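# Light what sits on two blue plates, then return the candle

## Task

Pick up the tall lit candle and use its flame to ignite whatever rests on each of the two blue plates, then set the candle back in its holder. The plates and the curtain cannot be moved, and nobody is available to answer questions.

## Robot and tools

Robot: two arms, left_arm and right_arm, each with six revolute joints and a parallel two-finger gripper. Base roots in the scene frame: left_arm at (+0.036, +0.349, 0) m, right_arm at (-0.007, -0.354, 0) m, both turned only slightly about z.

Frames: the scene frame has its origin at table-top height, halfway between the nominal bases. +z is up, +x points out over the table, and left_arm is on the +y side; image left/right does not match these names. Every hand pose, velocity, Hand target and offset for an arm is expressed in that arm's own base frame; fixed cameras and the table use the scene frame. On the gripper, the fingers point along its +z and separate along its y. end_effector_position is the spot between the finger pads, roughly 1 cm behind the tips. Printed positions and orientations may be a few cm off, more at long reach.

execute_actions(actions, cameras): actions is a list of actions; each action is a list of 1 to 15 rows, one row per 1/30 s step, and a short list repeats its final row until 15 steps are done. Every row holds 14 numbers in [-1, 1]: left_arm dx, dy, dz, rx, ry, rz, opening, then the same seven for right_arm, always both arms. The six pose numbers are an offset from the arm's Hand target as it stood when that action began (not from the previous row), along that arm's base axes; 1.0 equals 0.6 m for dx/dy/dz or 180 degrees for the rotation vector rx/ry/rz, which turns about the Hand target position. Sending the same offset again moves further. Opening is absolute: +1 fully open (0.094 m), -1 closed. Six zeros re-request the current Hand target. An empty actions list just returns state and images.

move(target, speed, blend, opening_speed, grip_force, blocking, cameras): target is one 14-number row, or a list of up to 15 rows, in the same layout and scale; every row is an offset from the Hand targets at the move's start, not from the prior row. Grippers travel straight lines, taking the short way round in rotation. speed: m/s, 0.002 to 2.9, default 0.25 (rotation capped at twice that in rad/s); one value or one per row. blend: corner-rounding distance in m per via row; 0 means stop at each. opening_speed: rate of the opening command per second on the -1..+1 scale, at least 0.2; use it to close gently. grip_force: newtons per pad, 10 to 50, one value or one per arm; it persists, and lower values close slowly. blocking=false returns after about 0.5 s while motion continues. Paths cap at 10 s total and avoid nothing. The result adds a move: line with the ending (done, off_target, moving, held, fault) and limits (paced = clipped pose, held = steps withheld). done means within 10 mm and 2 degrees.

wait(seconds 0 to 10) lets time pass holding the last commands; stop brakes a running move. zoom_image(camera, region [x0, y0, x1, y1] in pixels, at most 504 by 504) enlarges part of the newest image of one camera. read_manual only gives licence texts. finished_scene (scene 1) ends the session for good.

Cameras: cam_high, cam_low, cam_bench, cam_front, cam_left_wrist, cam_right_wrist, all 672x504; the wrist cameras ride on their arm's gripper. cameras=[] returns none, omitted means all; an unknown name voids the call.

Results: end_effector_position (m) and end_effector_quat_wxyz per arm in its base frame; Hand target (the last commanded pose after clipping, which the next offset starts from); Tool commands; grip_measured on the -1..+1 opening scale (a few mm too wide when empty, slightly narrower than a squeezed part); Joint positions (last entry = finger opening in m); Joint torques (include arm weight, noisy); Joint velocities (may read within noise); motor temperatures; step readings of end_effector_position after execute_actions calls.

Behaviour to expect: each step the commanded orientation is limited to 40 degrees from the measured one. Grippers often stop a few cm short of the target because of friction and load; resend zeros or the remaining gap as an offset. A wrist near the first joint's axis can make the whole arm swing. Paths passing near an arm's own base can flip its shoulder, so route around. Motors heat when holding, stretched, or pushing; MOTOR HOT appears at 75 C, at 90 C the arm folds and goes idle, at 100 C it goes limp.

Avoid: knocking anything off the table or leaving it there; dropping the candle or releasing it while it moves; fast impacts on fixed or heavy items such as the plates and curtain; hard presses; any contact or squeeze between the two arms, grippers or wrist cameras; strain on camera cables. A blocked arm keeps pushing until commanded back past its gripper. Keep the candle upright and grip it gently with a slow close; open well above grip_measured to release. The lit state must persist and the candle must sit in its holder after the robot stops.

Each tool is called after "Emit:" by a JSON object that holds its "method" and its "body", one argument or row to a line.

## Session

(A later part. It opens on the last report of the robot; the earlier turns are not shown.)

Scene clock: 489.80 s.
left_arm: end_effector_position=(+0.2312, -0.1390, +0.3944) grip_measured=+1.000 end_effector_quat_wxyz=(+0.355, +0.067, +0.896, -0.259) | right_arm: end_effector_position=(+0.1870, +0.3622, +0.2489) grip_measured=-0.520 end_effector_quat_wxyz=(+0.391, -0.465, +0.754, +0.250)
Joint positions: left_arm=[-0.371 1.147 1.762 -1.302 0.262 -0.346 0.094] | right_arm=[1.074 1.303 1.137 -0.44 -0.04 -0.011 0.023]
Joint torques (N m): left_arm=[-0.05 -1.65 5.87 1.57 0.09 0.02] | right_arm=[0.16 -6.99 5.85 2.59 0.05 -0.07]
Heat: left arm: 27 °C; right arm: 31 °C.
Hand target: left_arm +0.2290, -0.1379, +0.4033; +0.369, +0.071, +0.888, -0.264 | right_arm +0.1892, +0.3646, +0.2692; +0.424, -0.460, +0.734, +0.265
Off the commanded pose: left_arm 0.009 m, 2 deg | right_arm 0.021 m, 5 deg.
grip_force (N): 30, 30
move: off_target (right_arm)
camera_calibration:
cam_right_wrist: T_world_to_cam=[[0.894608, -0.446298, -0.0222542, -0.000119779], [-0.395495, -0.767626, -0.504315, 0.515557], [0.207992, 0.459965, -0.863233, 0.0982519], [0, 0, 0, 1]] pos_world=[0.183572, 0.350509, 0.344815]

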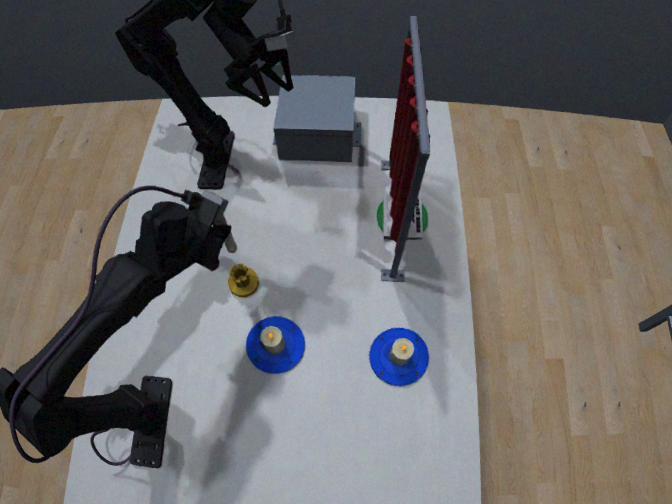

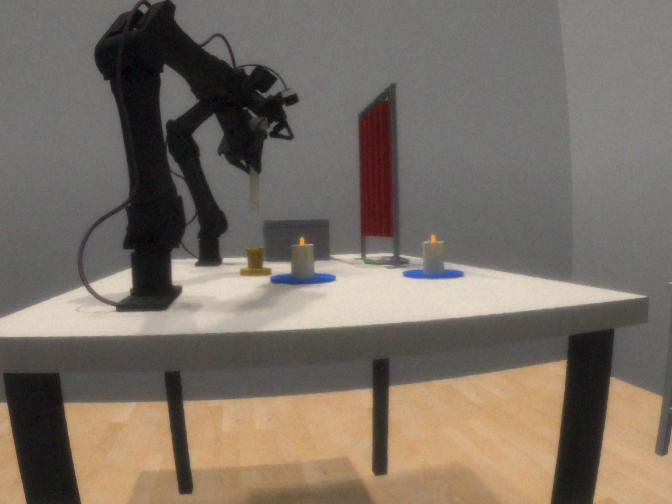

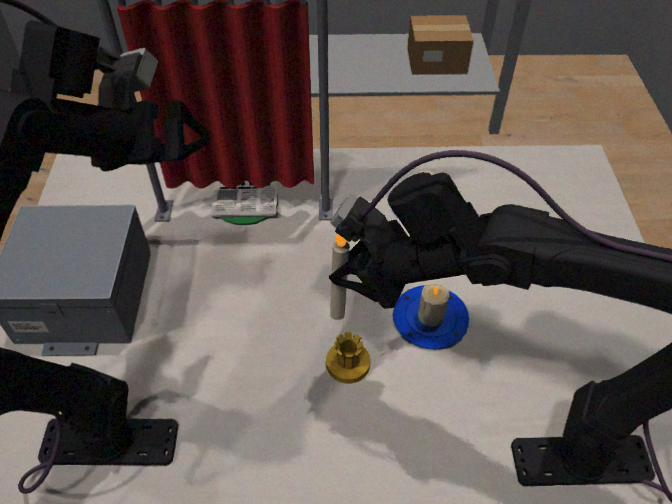

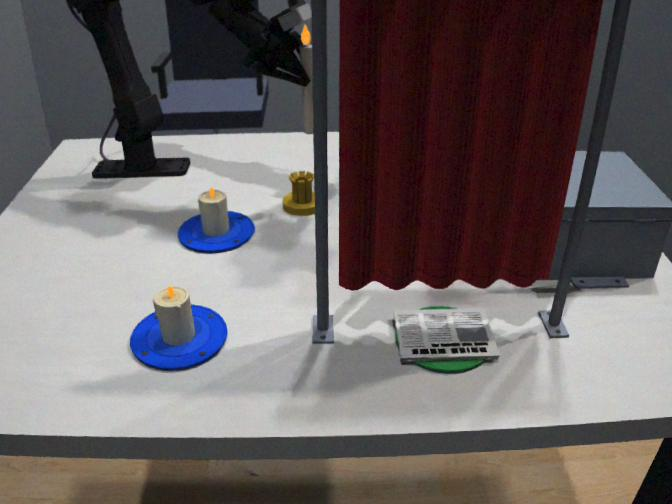

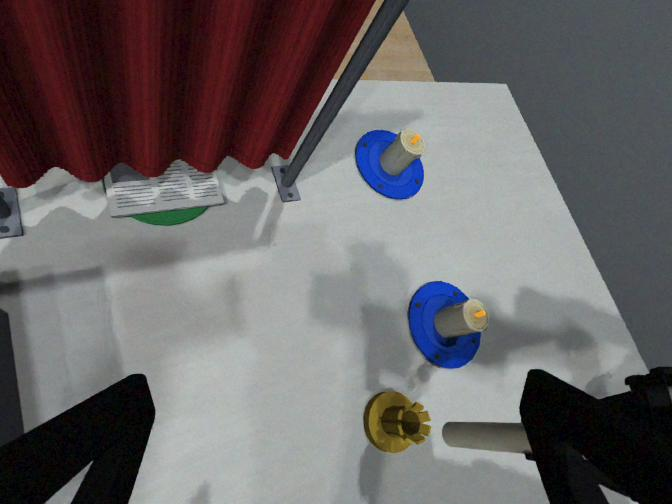

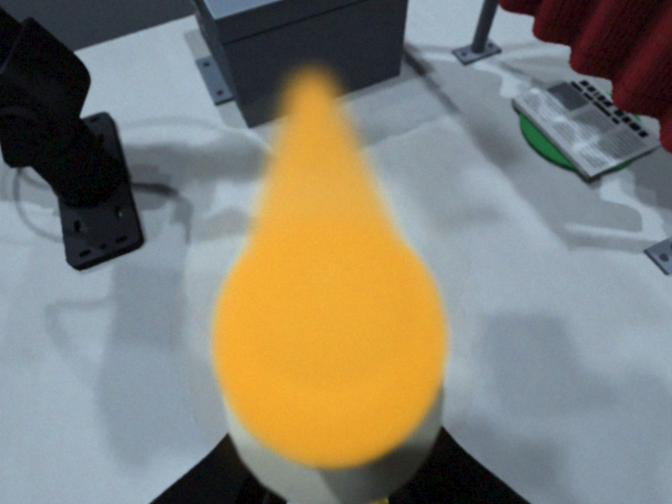

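Emit:
{"method": "move", "body": {
  "target": [0,0,0,0,0,0,1,-0.005,-0.014,-0.115,0,0,0,-0.9],
  "speed": 0.1,
  "cameras": ["cam_low","cam_front","cam_bench"]
}}

Emit:
{"method": "zoom_image", "body": {
  "camera": "cam_low",
  "region": [200, 130, 320, 290]
}}

Emit:
{"method": "zoom_image", "body": {
  "camera": "cam_front",
  "region": [240, 60, 360, 230]
}}

Emit:
{"method": "zoom_image", "body": {
  "camera": "cam_bench",
  "region": [290, 210, 430, 400]
}}

Scene clock: 519.07 s.
left_arm: end_effector_position=(+0.2312, -0.1390, +0.3944) grip_measured=+1.000 end_effector_quat_wxyz=(+0.355, +0.067, +0.896, -0.259) | right_arm: end_effector_position=(+0.1815, +0.3520, +0.1789) grip_measured=-0.520 end_effector_quat_wxyz=(+0.389, -0.467, +0.754, +0.248)
Joint positions: left_arm=[-0.371 1.147 1.762 -1.302 0.262 -0.346 0.094] | right_arm=[1.074 1.276 0.842 -0.178 -0.04 -0.014 0.023]
Joint torques (N m): left_arm=[0.01 -1.74 5.83 1.56 0.1 0] | right_arm=[-0.38 -6.54 6.01 2.63 0 -0.07]
Heat: left arm: 27 °C; right arm: 32 °C.
Hand target: left_arm +0.2290, -0.1379, +0.4033; +0.369, +0.071, +0.888, -0.264 | right_arm +0.1862, +0.3562, +0.2002; +0.424, -0.460, +0.734, +0.265
Off the commanded pose: left_arm 0.009 m, 2 deg | right_arm 0.022 m, 5 deg.
grip_force (N): 30, 30
move: off_target (right_arm)
Images, in order (width x height): cam_low 672x504, cam_bench 672x504, cam_front 672x504.

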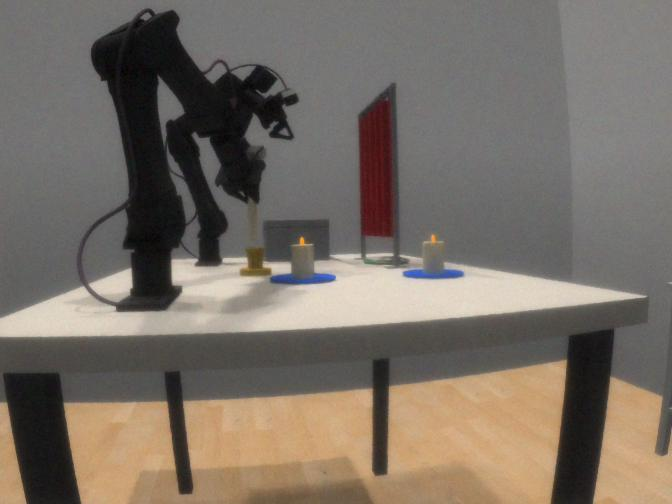

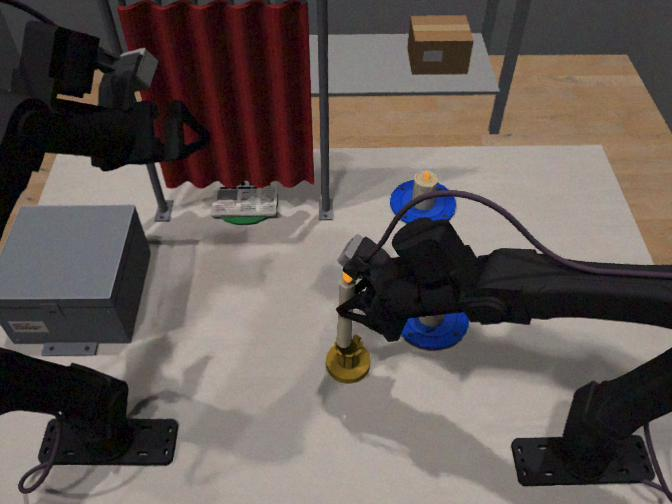

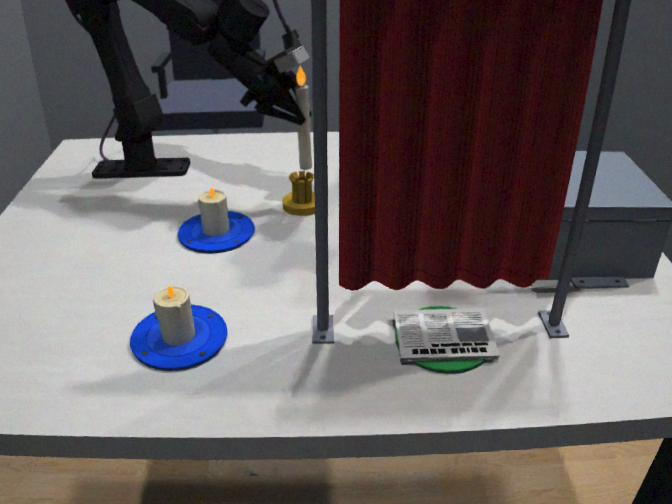

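Scaled by 3.150 from the camera's 672x504 image, which has a finer 960x720 frame.

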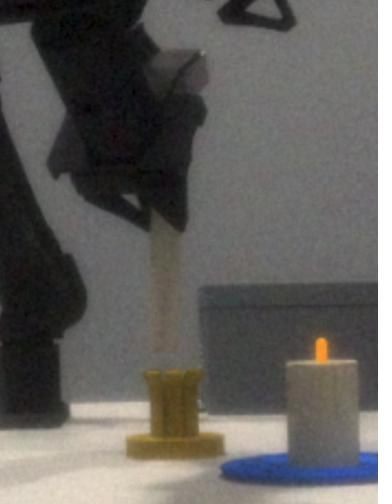

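Scaled by 2.965 from the camera's 672x504 image, which has a finer 960x720 frame.

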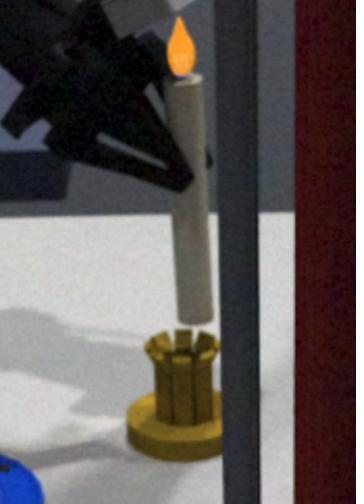

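Scaled by 2.653 from the camera's 672x504 image, which has a finer 960x720 frame.

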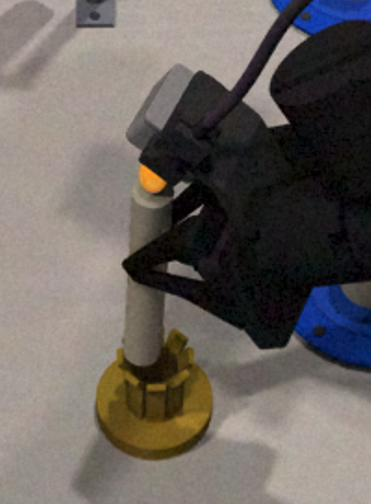

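Emit:
{"method": "move", "body": {
  "target": [0,0,0,0,0,0,1,0.01,-0.007,0.0,-0.02,0,0,-0.9],
  "speed": 0.05,
  "cameras": ["cam_low","cam_front","cam_bench"]
}}

Emit:
{"method": "zoom_image", "body": {
  "camera": "cam_low",
  "region": [200, 130, 320, 290]
}}

Emit:
{"method": "zoom_image", "body": {
  "camera": "cam_front",
  "region": [240, 60, 360, 230]
}}

Emit:
{"method": "zoom_image", "body": {
  "camera": "cam_bench",
  "region": [290, 210, 430, 400]
}}

Scene clock: 537.50 s.
left_arm: end_effector_position=(+0.2312, -0.1390, +0.3944) grip_measured=+1.000 end_effector_quat_wxyz=(+0.355, +0.067, +0.896, -0.259) | right_arm: end_effector_position=(+0.1873, +0.3500, +0.1818) grip_measured=-0.520 end_effector_quat_wxyz=(+0.397, -0.474, +0.748, +0.239)
Joint positions: left_arm=[-0.371 1.147 1.762 -1.302 0.262 -0.346 0.094] | right_arm=[1.059 1.276 0.85 -0.181 -0.04 -0.049 0.023]
Joint torques (N m): left_arm=[-0.02 -1.7 5.78 1.56 0.08 0.02] | right_arm=[-0.42 -4.9 9.96 1.62 0.01 -0.06]
Motor temperatures (°C): left_arm=[20 20 22 27 18 17 21] | right_arm=[19 27 24 35 17 20 19]
Heat: left arm: 27 °C; right arm: 35 °C.
Hand target: left_arm +0.2290, -0.1379, +0.4033; +0.369, +0.071, +0.888, -0.264 | right_arm +0.1922, +0.3520, +0.2002; +0.410, -0.473, +0.742, +0.242
Off the commanded pose: left_arm 0.009 m, 2 deg | right_arm 0.019 m, 2 deg.
grip_force (N): 30, 30
move: off_target (right_arm)
Images, in order (width x height): cam_low 672x504, cam_bench 672x504, cam_front 672x504.

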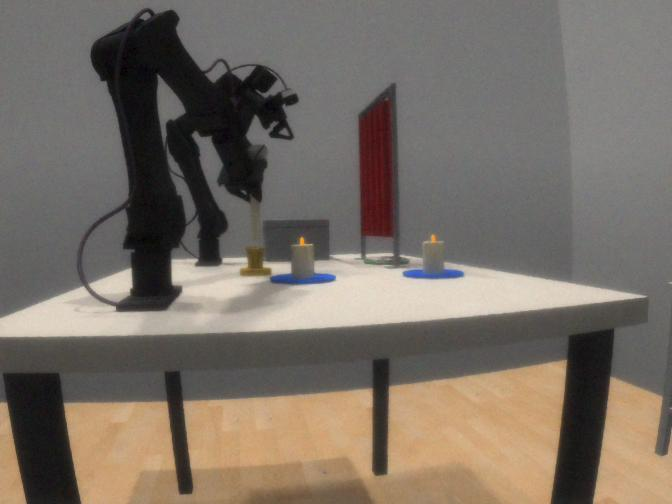

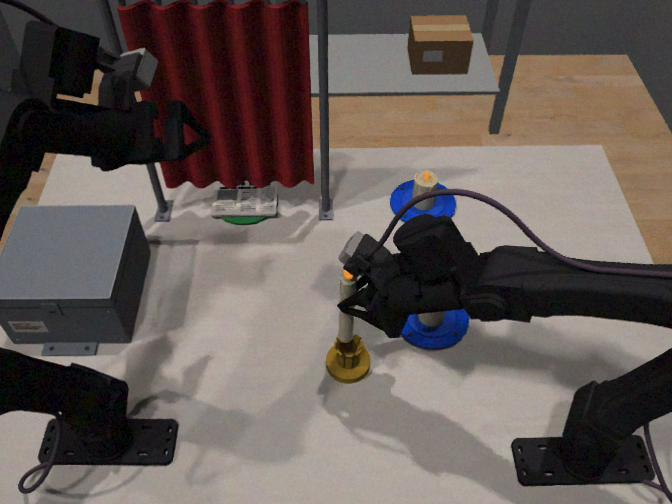

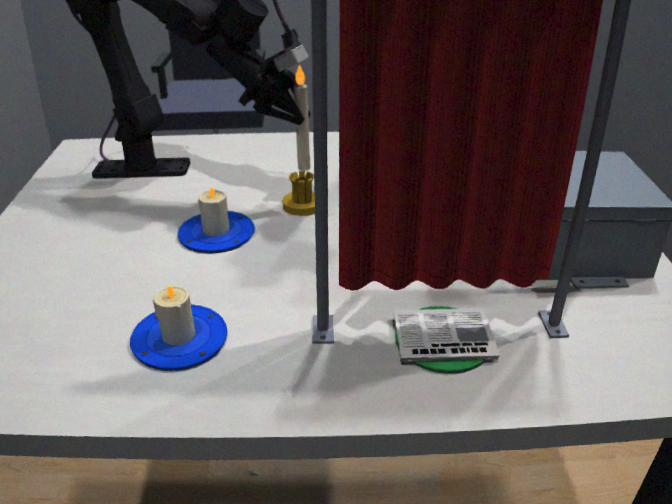

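Scaled by 3.150 from the camera's 672x504 image, which has a finer 960x720 frame.

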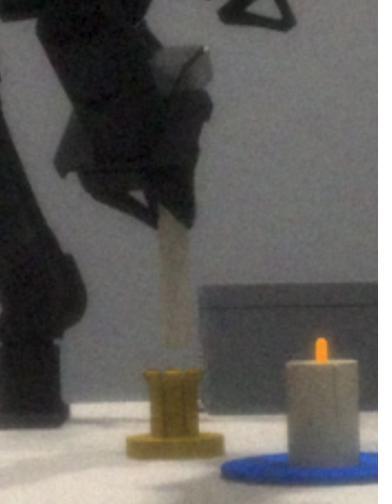

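Scaled by 2.965 from the camera's 672x504 image, which has a finer 960x720 frame.

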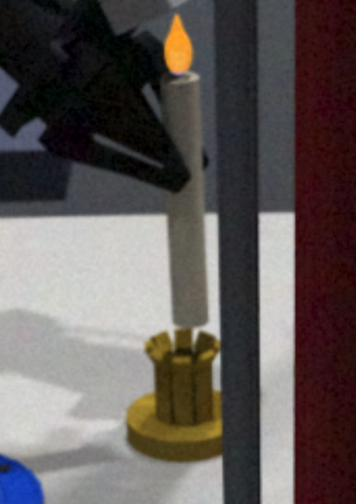

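Scaled by 2.653 from the camera's 672x504 image, which has a finer 960x720 frame.

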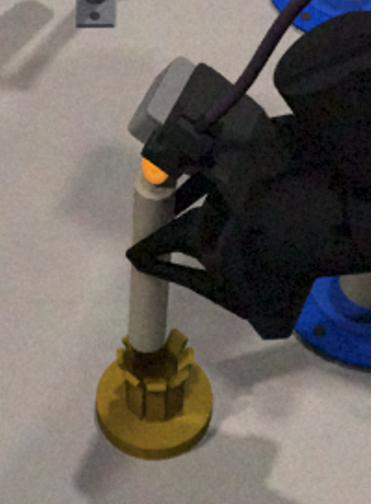

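Emit:
{"method": "move", "body": {
  "target": [
    [0,0,0,0,0,0,1,0.0,-0.008,0.0,0,0,0,-0.9],
    [0,0,0,0,0,0,1,0.0,-0.008,-0.035,0,0,0,-0.9]
  ],
  "speed": 0.04,
  "cameras": ["cam_low","cam_front","cam_bench"]
}}

Emit:
{"method": "zoom_image", "body": {
  "camera": "cam_low",
  "region": [200, 130, 320, 290]
}}

Emit:
{"method": "zoom_image", "body": {
  "camera": "cam_front",
  "region": [240, 60, 360, 230]
}}

Emit:
{"method": "zoom_image", "body": {
  "camera": "cam_bench",
  "region": [290, 210, 430, 400]
}}

Scene clock: 558.47 s.
left_arm: end_effector_position=(+0.2312, -0.1390, +0.3944) grip_measured=+1.000 end_effector_quat_wxyz=(+0.355, +0.067, +0.896, -0.259) | right_arm: end_effector_position=(+0.1871, +0.3423, +0.1667) grip_measured=-0.520 end_effector_quat_wxyz=(+0.385, -0.477, +0.757, +0.229)
Joint positions: left_arm=[-0.371 1.147 1.762 -1.302 0.262 -0.346 0.094] | right_arm=[1.05 1.276 0.819 -0.187 -0.04 -0.056 0.023]
Joint torques (N m): left_arm=[-0.1 -1.76 5.85 1.56 0.09 0] | right_arm=[-0.43 -4.97 5.96 2.55 -0.08 -0.07]
Heat: left arm: 27 °C; right arm: 33 °C.
Hand target: left_arm +0.2290, -0.1379, +0.4033; +0.369, +0.071, +0.888, -0.264 | right_arm +0.1922, +0.3472, +0.1792; +0.410, -0.473, +0.742, +0.242
Off the commanded pose: left_arm 0.009 m, 2 deg | right_arm 0.014 m, 4 deg.
grip_force (N): 30, 30
move: off_target (right_arm)
Images, in order (width x height): cam_low 672x504, cam_bench 672x504, cam_front 672x504.

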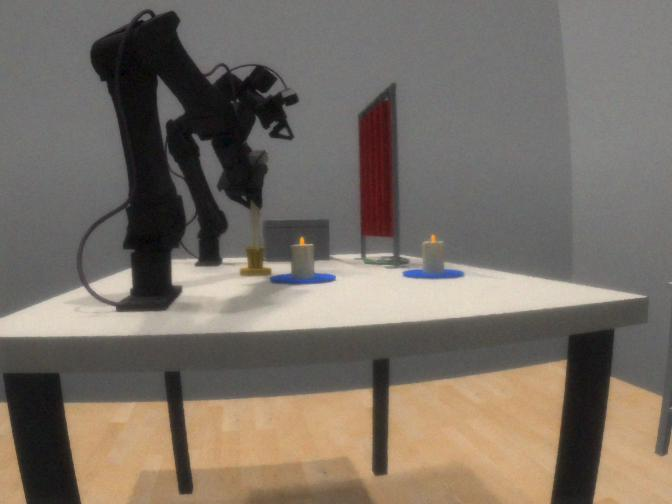

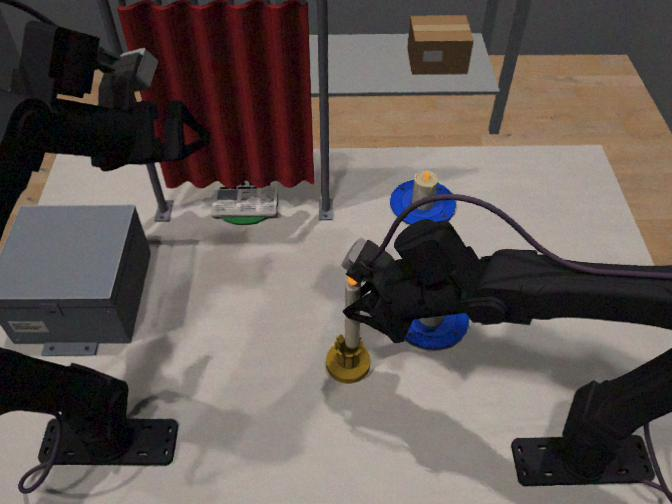

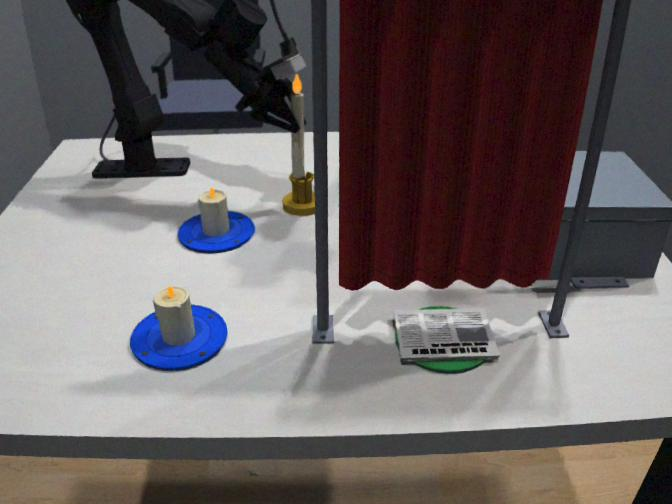

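Scaled by 3.150 from the camera's 672x504 image, which has a finer 960x720 frame.

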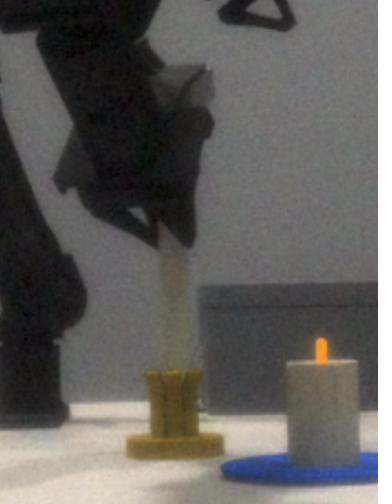

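Scaled by 2.965 from the camera's 672x504 image, which has a finer 960x720 frame.

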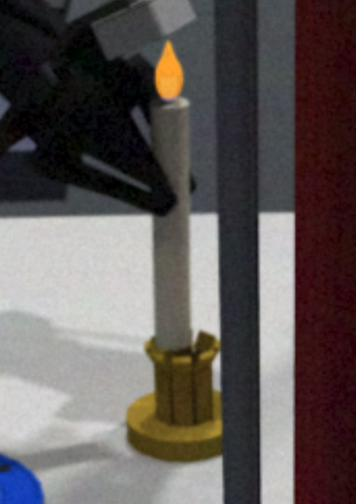

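Scaled by 2.653 from the camera's 672x504 image, which has a finer 960x720 frame.

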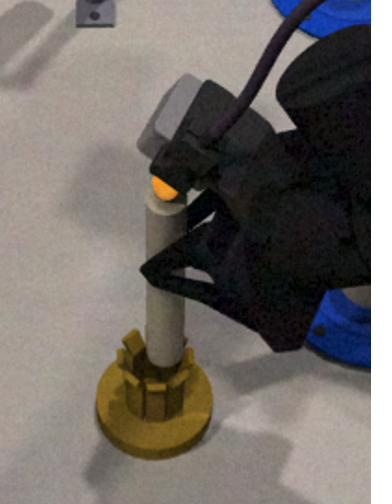

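Emit:
{"method": "move", "body": {
  "target": [0,0,0,0,0,0,1,0.0,0.007,0.004,0,0,0,-0.9],
  "speed": 0.04,
  "cameras": ["cam_low","cam_front","cam_bench"]
}}

Emit:
{"method": "zoom_image", "body": {
  "camera": "cam_low",
  "region": [200, 130, 320, 290]
}}

Emit:
{"method": "zoom_image", "body": {
  "camera": "cam_front",
  "region": [240, 60, 360, 230]
}}

Emit:
{"method": "zoom_image", "body": {
  "camera": "cam_bench",
  "region": [290, 210, 430, 400]
}}

Scene clock: 569.23 s.
left_arm: end_effector_position=(+0.2312, -0.1390, +0.3944) grip_measured=+1.000 end_effector_quat_wxyz=(+0.355, +0.067, +0.896, -0.259) | right_arm: end_effector_position=(+0.1871, +0.3423, +0.1667) grip_measured=-0.520 end_effector_quat_wxyz=(+0.385, -0.477, +0.757, +0.229)
Joint positions: left_arm=[-0.371 1.147 1.762 -1.302 0.262 -0.346 0.094] | right_arm=[1.05 1.276 0.819 -0.187 -0.04 -0.056 0.023]
Joint torques (N m): left_arm=[0.02 -1.68 5.78 1.57 0.09 0.01] | right_arm=[0.36 -4.1 7.2 2.49 -0.01 -0.02]
Heat: left arm: 27 °C; right arm: 34 °C.
Hand target: left_arm +0.2290, -0.1379, +0.4033; +0.369, +0.071, +0.888, -0.264 | right_arm +0.1922, +0.3514, +0.1816; +0.410, -0.473, +0.742, +0.242
Off the commanded pose: left_arm 0.009 m, 2 deg | right_arm 0.018 m, 4 deg.
grip_force (N): 30, 30
move: off_target (right_arm)
Images, in order (width x height): cam_low 672x504, cam_bench 672x504, cam_front 672x504.

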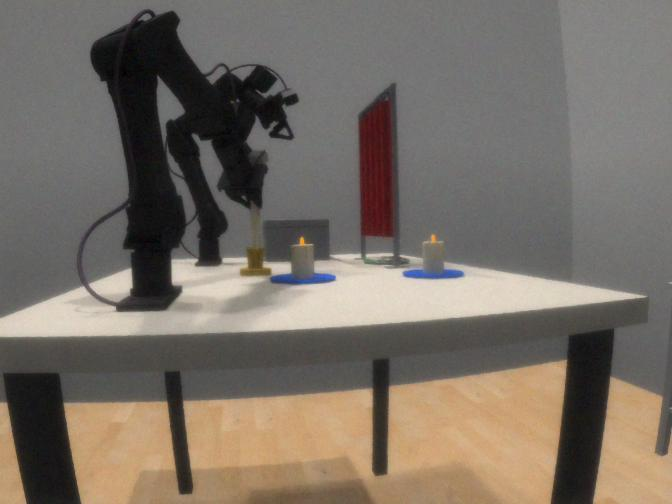

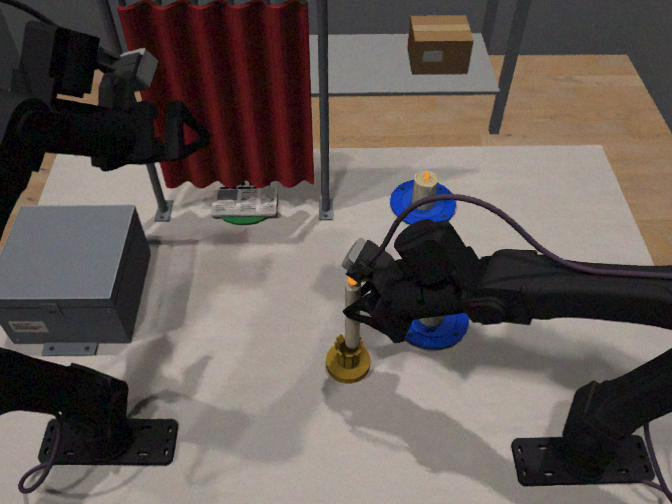

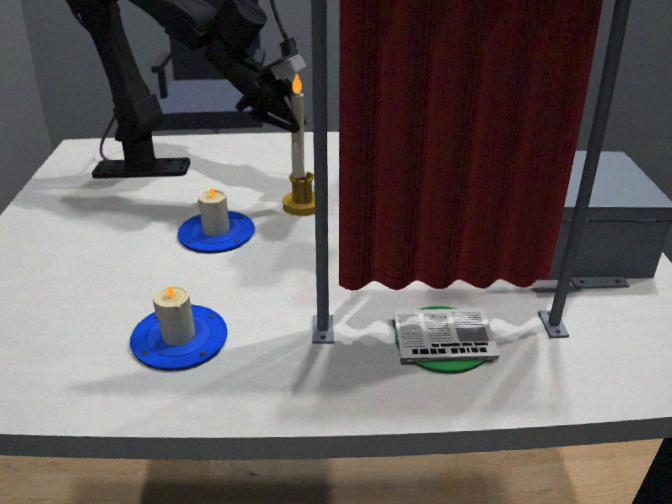

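Scaled by 3.150 from the camera's 672x504 image, which has a finer 960x720 frame.

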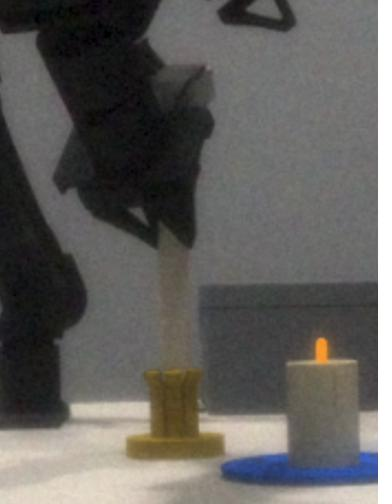

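Scaled by 2.965 from the camera's 672x504 image, which has a finer 960x720 frame.

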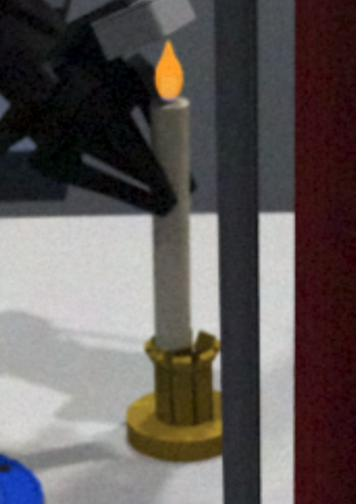

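Scaled by 2.653 from the camera's 672x504 image, which has a finer 960x720 frame.

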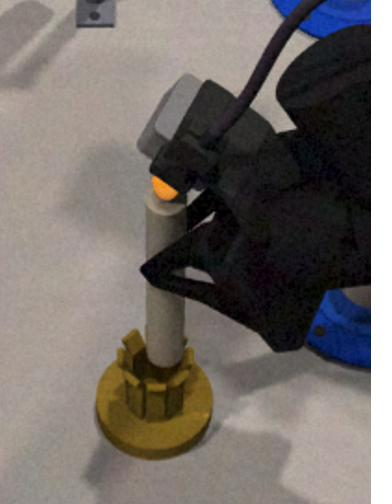

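Stuck by friction; command more.

Emit:
{"method": "move", "body": {
  "target": [0,0,0,0,0,0,1,-0.002,0.009,0.002,0,0,0,-0.9],
  "speed": 0.04,
  "cameras": ["cam_low","cam_front","cam_bench"]
}}

Emit:
{"method": "zoom_image", "body": {
  "camera": "cam_front",
  "region": [240, 60, 360, 230]
}}

Emit:
{"method": "zoom_image", "body": {
  "camera": "cam_bench",
  "region": [290, 210, 430, 400]
}}

Scene clock: 586.77 s.
left_arm: end_effector_position=(+0.2312, -0.1390, +0.3944) grip_measured=+1.000 end_effector_quat_wxyz=(+0.355, +0.067, +0.896, -0.259) | right_arm: end_effector_position=(+0.1871, +0.3430, +0.1610) grip_measured=-0.520 end_effector_quat_wxyz=(+0.379, -0.479, +0.759, +0.224)
Joint positions: left_arm=[-0.371 1.147 1.762 -1.302 0.262 -0.346 0.094] | right_arm=[1.053 1.291 0.819 -0.187 -0.035 -0.056 0.023]
Joint torques (N m): left_arm=[-0.03 -1.65 5.86 1.58 0.09 0.03] | right_arm=[0.55 -4.33 8.32 2.47 0.07 0.05]
Heat: left arm: 27 °C; right arm: 35 °C.
Hand target: left_arm +0.2290, -0.1379, +0.4033; +0.369, +0.071, +0.888, -0.264 | right_arm +0.1910, +0.3568, +0.1828; +0.410, -0.473, +0.742, +0.242
Off the commanded pose: left_arm 0.009 m, 2 deg | right_arm 0.026 m, 5 deg.
grip_force (N): 30, 30
move: off_target (right_arm)
Images, in order (width x height): cam_low 672x504, cam_bench 672x504, cam_front 672x504.

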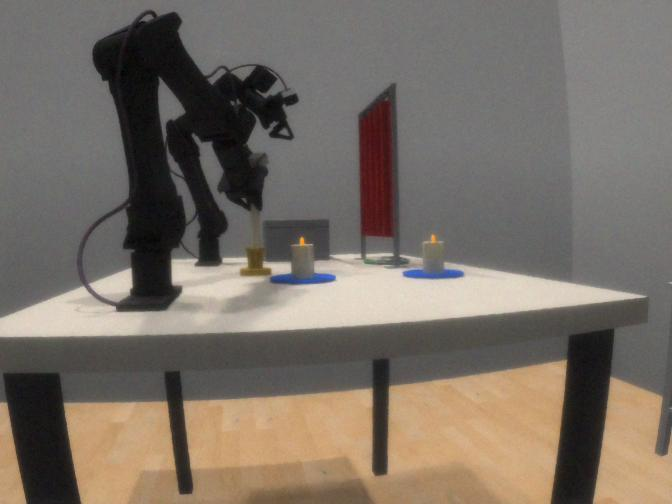

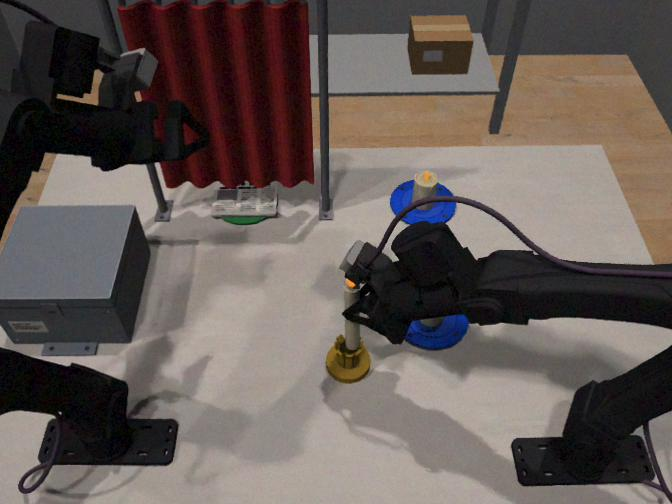

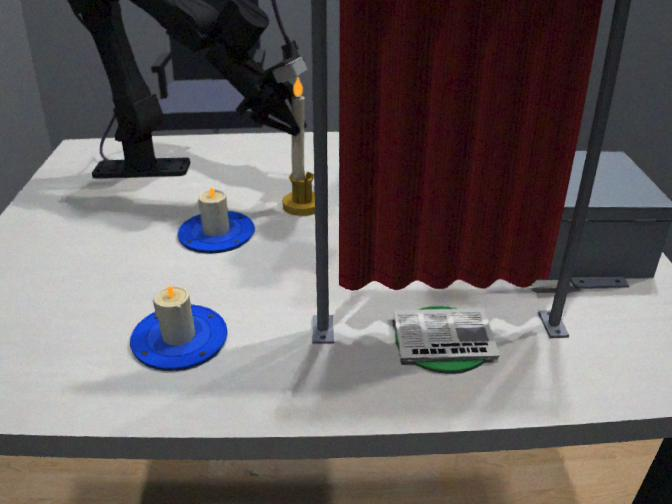

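Scaled by 2.965 from the camera's 672x504 image, which has a finer 960x720 frame.

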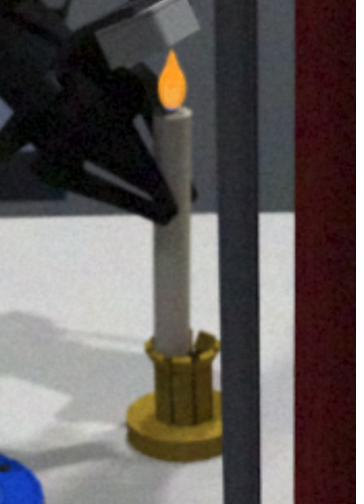

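Scaled by 2.653 from the camera's 672x504 image, which has a finer 960x720 frame.

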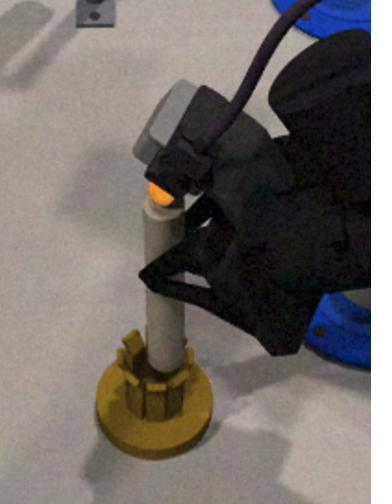

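Emit:
{"method": "move", "body": {
  "target": [0,0,0,0,0,0,1,0,-0.002,0.013,0.0245,-0.013,0,-0.9],
  "speed": 0.05,
  "cameras": ["cam_low","cam_front","cam_bench"]
}}

Emit:
{"method": "zoom_image", "body": {
  "camera": "cam_front",
  "region": [240, 60, 360, 230]
}}

Emit:
{"method": "zoom_image", "body": {
  "camera": "cam_bench",
  "region": [290, 210, 430, 400]
}}

Emit:
{"method": "zoom_image", "body": {
  "camera": "cam_low",
  "region": [200, 130, 320, 290]
}}

Scene clock: 603.30 s.
left_arm: end_effector_position=(+0.2312, -0.1390, +0.3944) grip_measured=+1.000 end_effector_quat_wxyz=(+0.355, +0.067, +0.896, -0.259) | right_arm: end_effector_position=(+0.1909, +0.3497, +0.1693) grip_measured=-0.520 end_effector_quat_wxyz=(+0.410, -0.470, +0.744, +0.241)
Joint positions: left_arm=[-0.371 1.147 1.762 -1.302 0.262 -0.346 0.094] | right_arm=[1.053 1.284 0.782 -0.08 -0.035 -0.056 0.023]
Joint torques (N m): left_arm=[-0.08 -1.73 5.85 1.57 0.11 0] | right_arm=[0.25 -6.65 5.83 2.67 0.03 0.05]
Heat: left arm: 27 °C; right arm: 35 °C.
Hand target: left_arm +0.2290, -0.1379, +0.4033; +0.369, +0.071, +0.888, -0.264 | right_arm +0.1910, +0.3556, +0.1906; +0.443, -0.462, +0.723, +0.261
Off the commanded pose: left_arm 0.009 m, 2 deg | right_arm 0.022 m, 5 deg.
grip_force (N): 30, 30
move: off_target (right_arm)
Images, in order (width x height): cam_low 672x504, cam_bench 672x504, cam_front 672x504.

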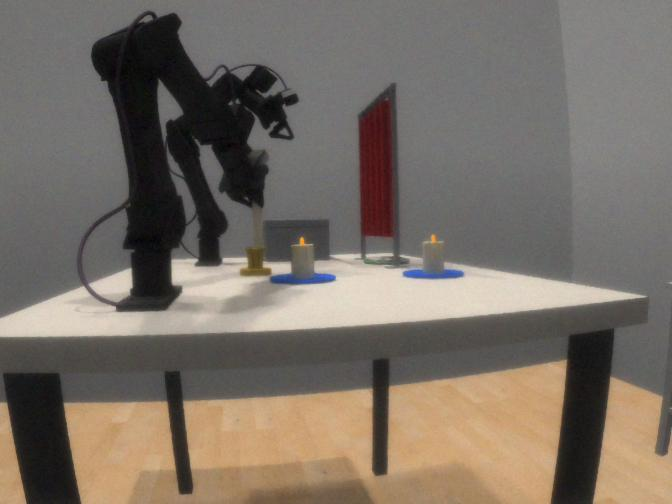

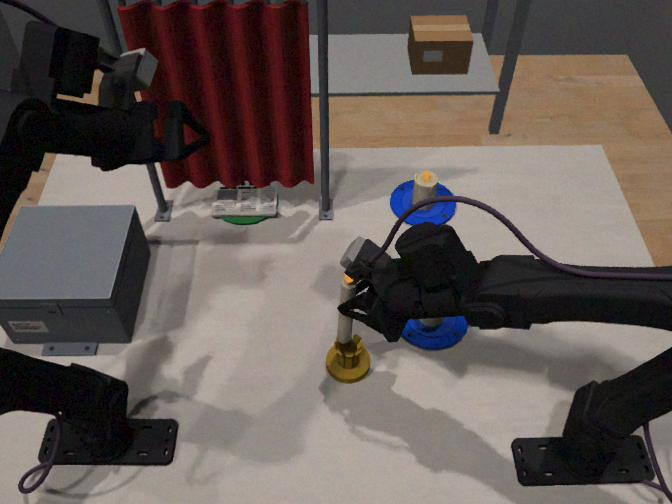

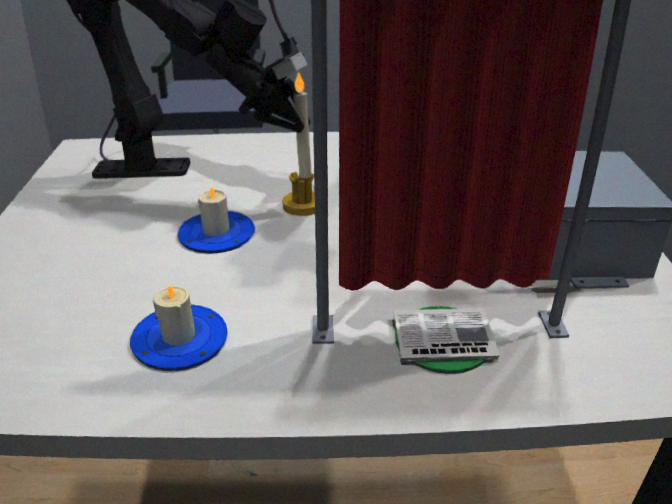

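Scaled by 2.965 from the camera's 672x504 image, which has a finer 960x720 frame.

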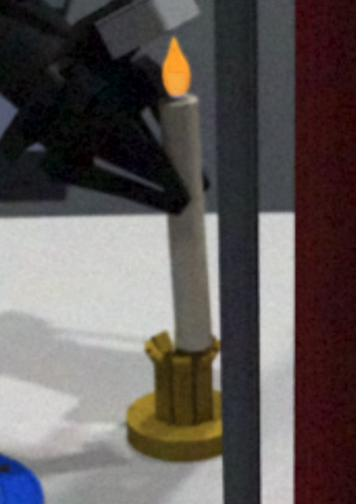

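Scaled by 2.653 from the camera's 672x504 image, which has a finer 960x720 frame.

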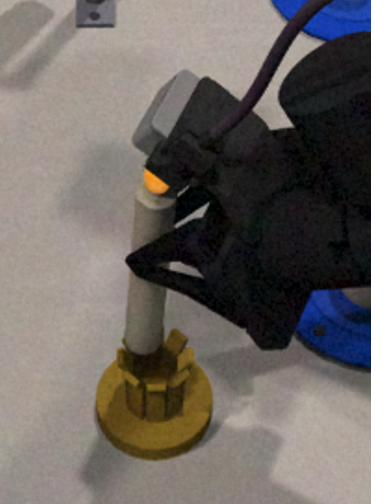

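Scaled by 3.150 from the camera's 672x504 image, which has a finer 960x720 frame.

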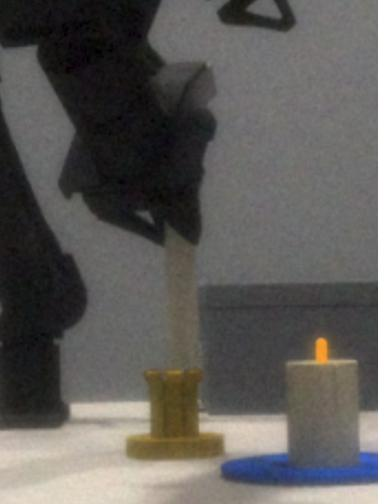

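Emit:
{"method": "move", "body": {
  "target": [0,0,0,0,0,0,1,-0.008,-0.012,0.002,-0.012,0.006,0,-0.9],
  "speed": 0.05,
  "cameras": ["cam_low","cam_front","cam_bench"]
}}

Emit:
{"method": "zoom_image", "body": {
  "camera": "cam_front",
  "region": [240, 60, 360, 230]
}}

Emit:
{"method": "zoom_image", "body": {
  "camera": "cam_bench",
  "region": [290, 210, 430, 400]
}}

Emit:
{"method": "zoom_image", "body": {
  "camera": "cam_low",
  "region": [200, 130, 320, 290]
}}

Scene clock: 625.50 s.
left_arm: end_effector_position=(+0.2312, -0.1390, +0.3944) grip_measured=+1.000 end_effector_quat_wxyz=(+0.355, +0.067, +0.896, -0.259) | right_arm: end_effector_position=(+0.1906, +0.3486, +0.1774) grip_measured=-0.520 end_effector_quat_wxyz=(+0.418, -0.467, +0.740, +0.245)
Joint positions: left_arm=[-0.371 1.147 1.762 -1.302 0.262 -0.346 0.094] | right_arm=[1.053 1.262 0.782 -0.08 -0.033 -0.056 0.023]
Joint torques (N m): left_arm=[-0.01 -1.61 5.83 1.55 0.09 0.01] | right_arm=[0.59 -6.52 7.65 1.71 0.05 0.06]
Heat: left arm: 27 °C; right arm: 35 °C.
Hand target: left_arm +0.2290, -0.1379, +0.4033; +0.369, +0.071, +0.888, -0.264 | right_arm +0.1862, +0.3484, +0.1918; +0.427, -0.467, +0.732, +0.251
Off the commanded pose: left_arm 0.009 m, 2 deg | right_arm 0.015 m, 2 deg.
grip_force (N): 30, 30
move: off_target (right_arm)
Images, in order (width x height): cam_low 672x504, cam_bench 672x504, cam_front 672x504.

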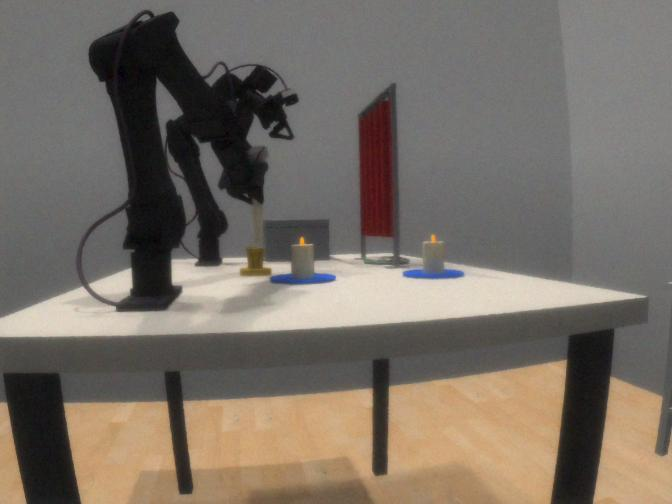

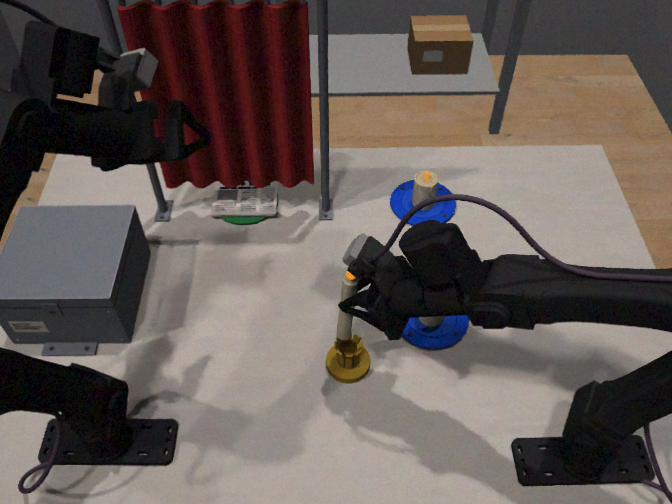

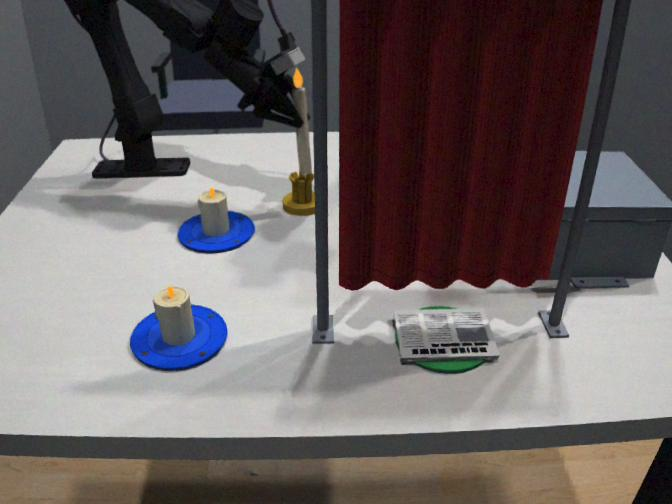

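Scaled by 2.965 from the camera's 672x504 image, which has a finer 960x720 frame.

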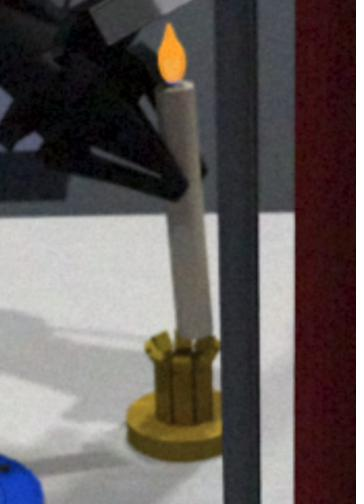

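Scaled by 2.653 from the camera's 672x504 image, which has a finer 960x720 frame.

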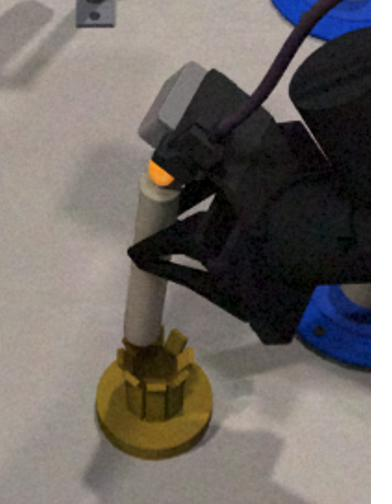

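Scaled by 3.150 from the camera's 672x504 image, which has a finer 960x720 frame.

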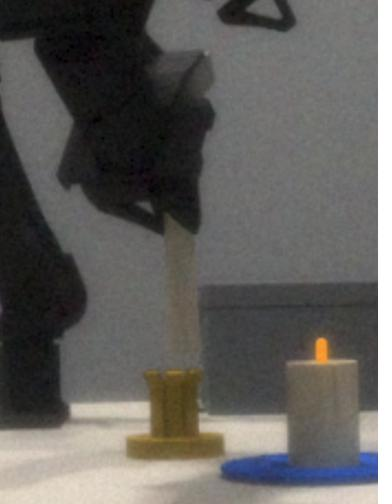

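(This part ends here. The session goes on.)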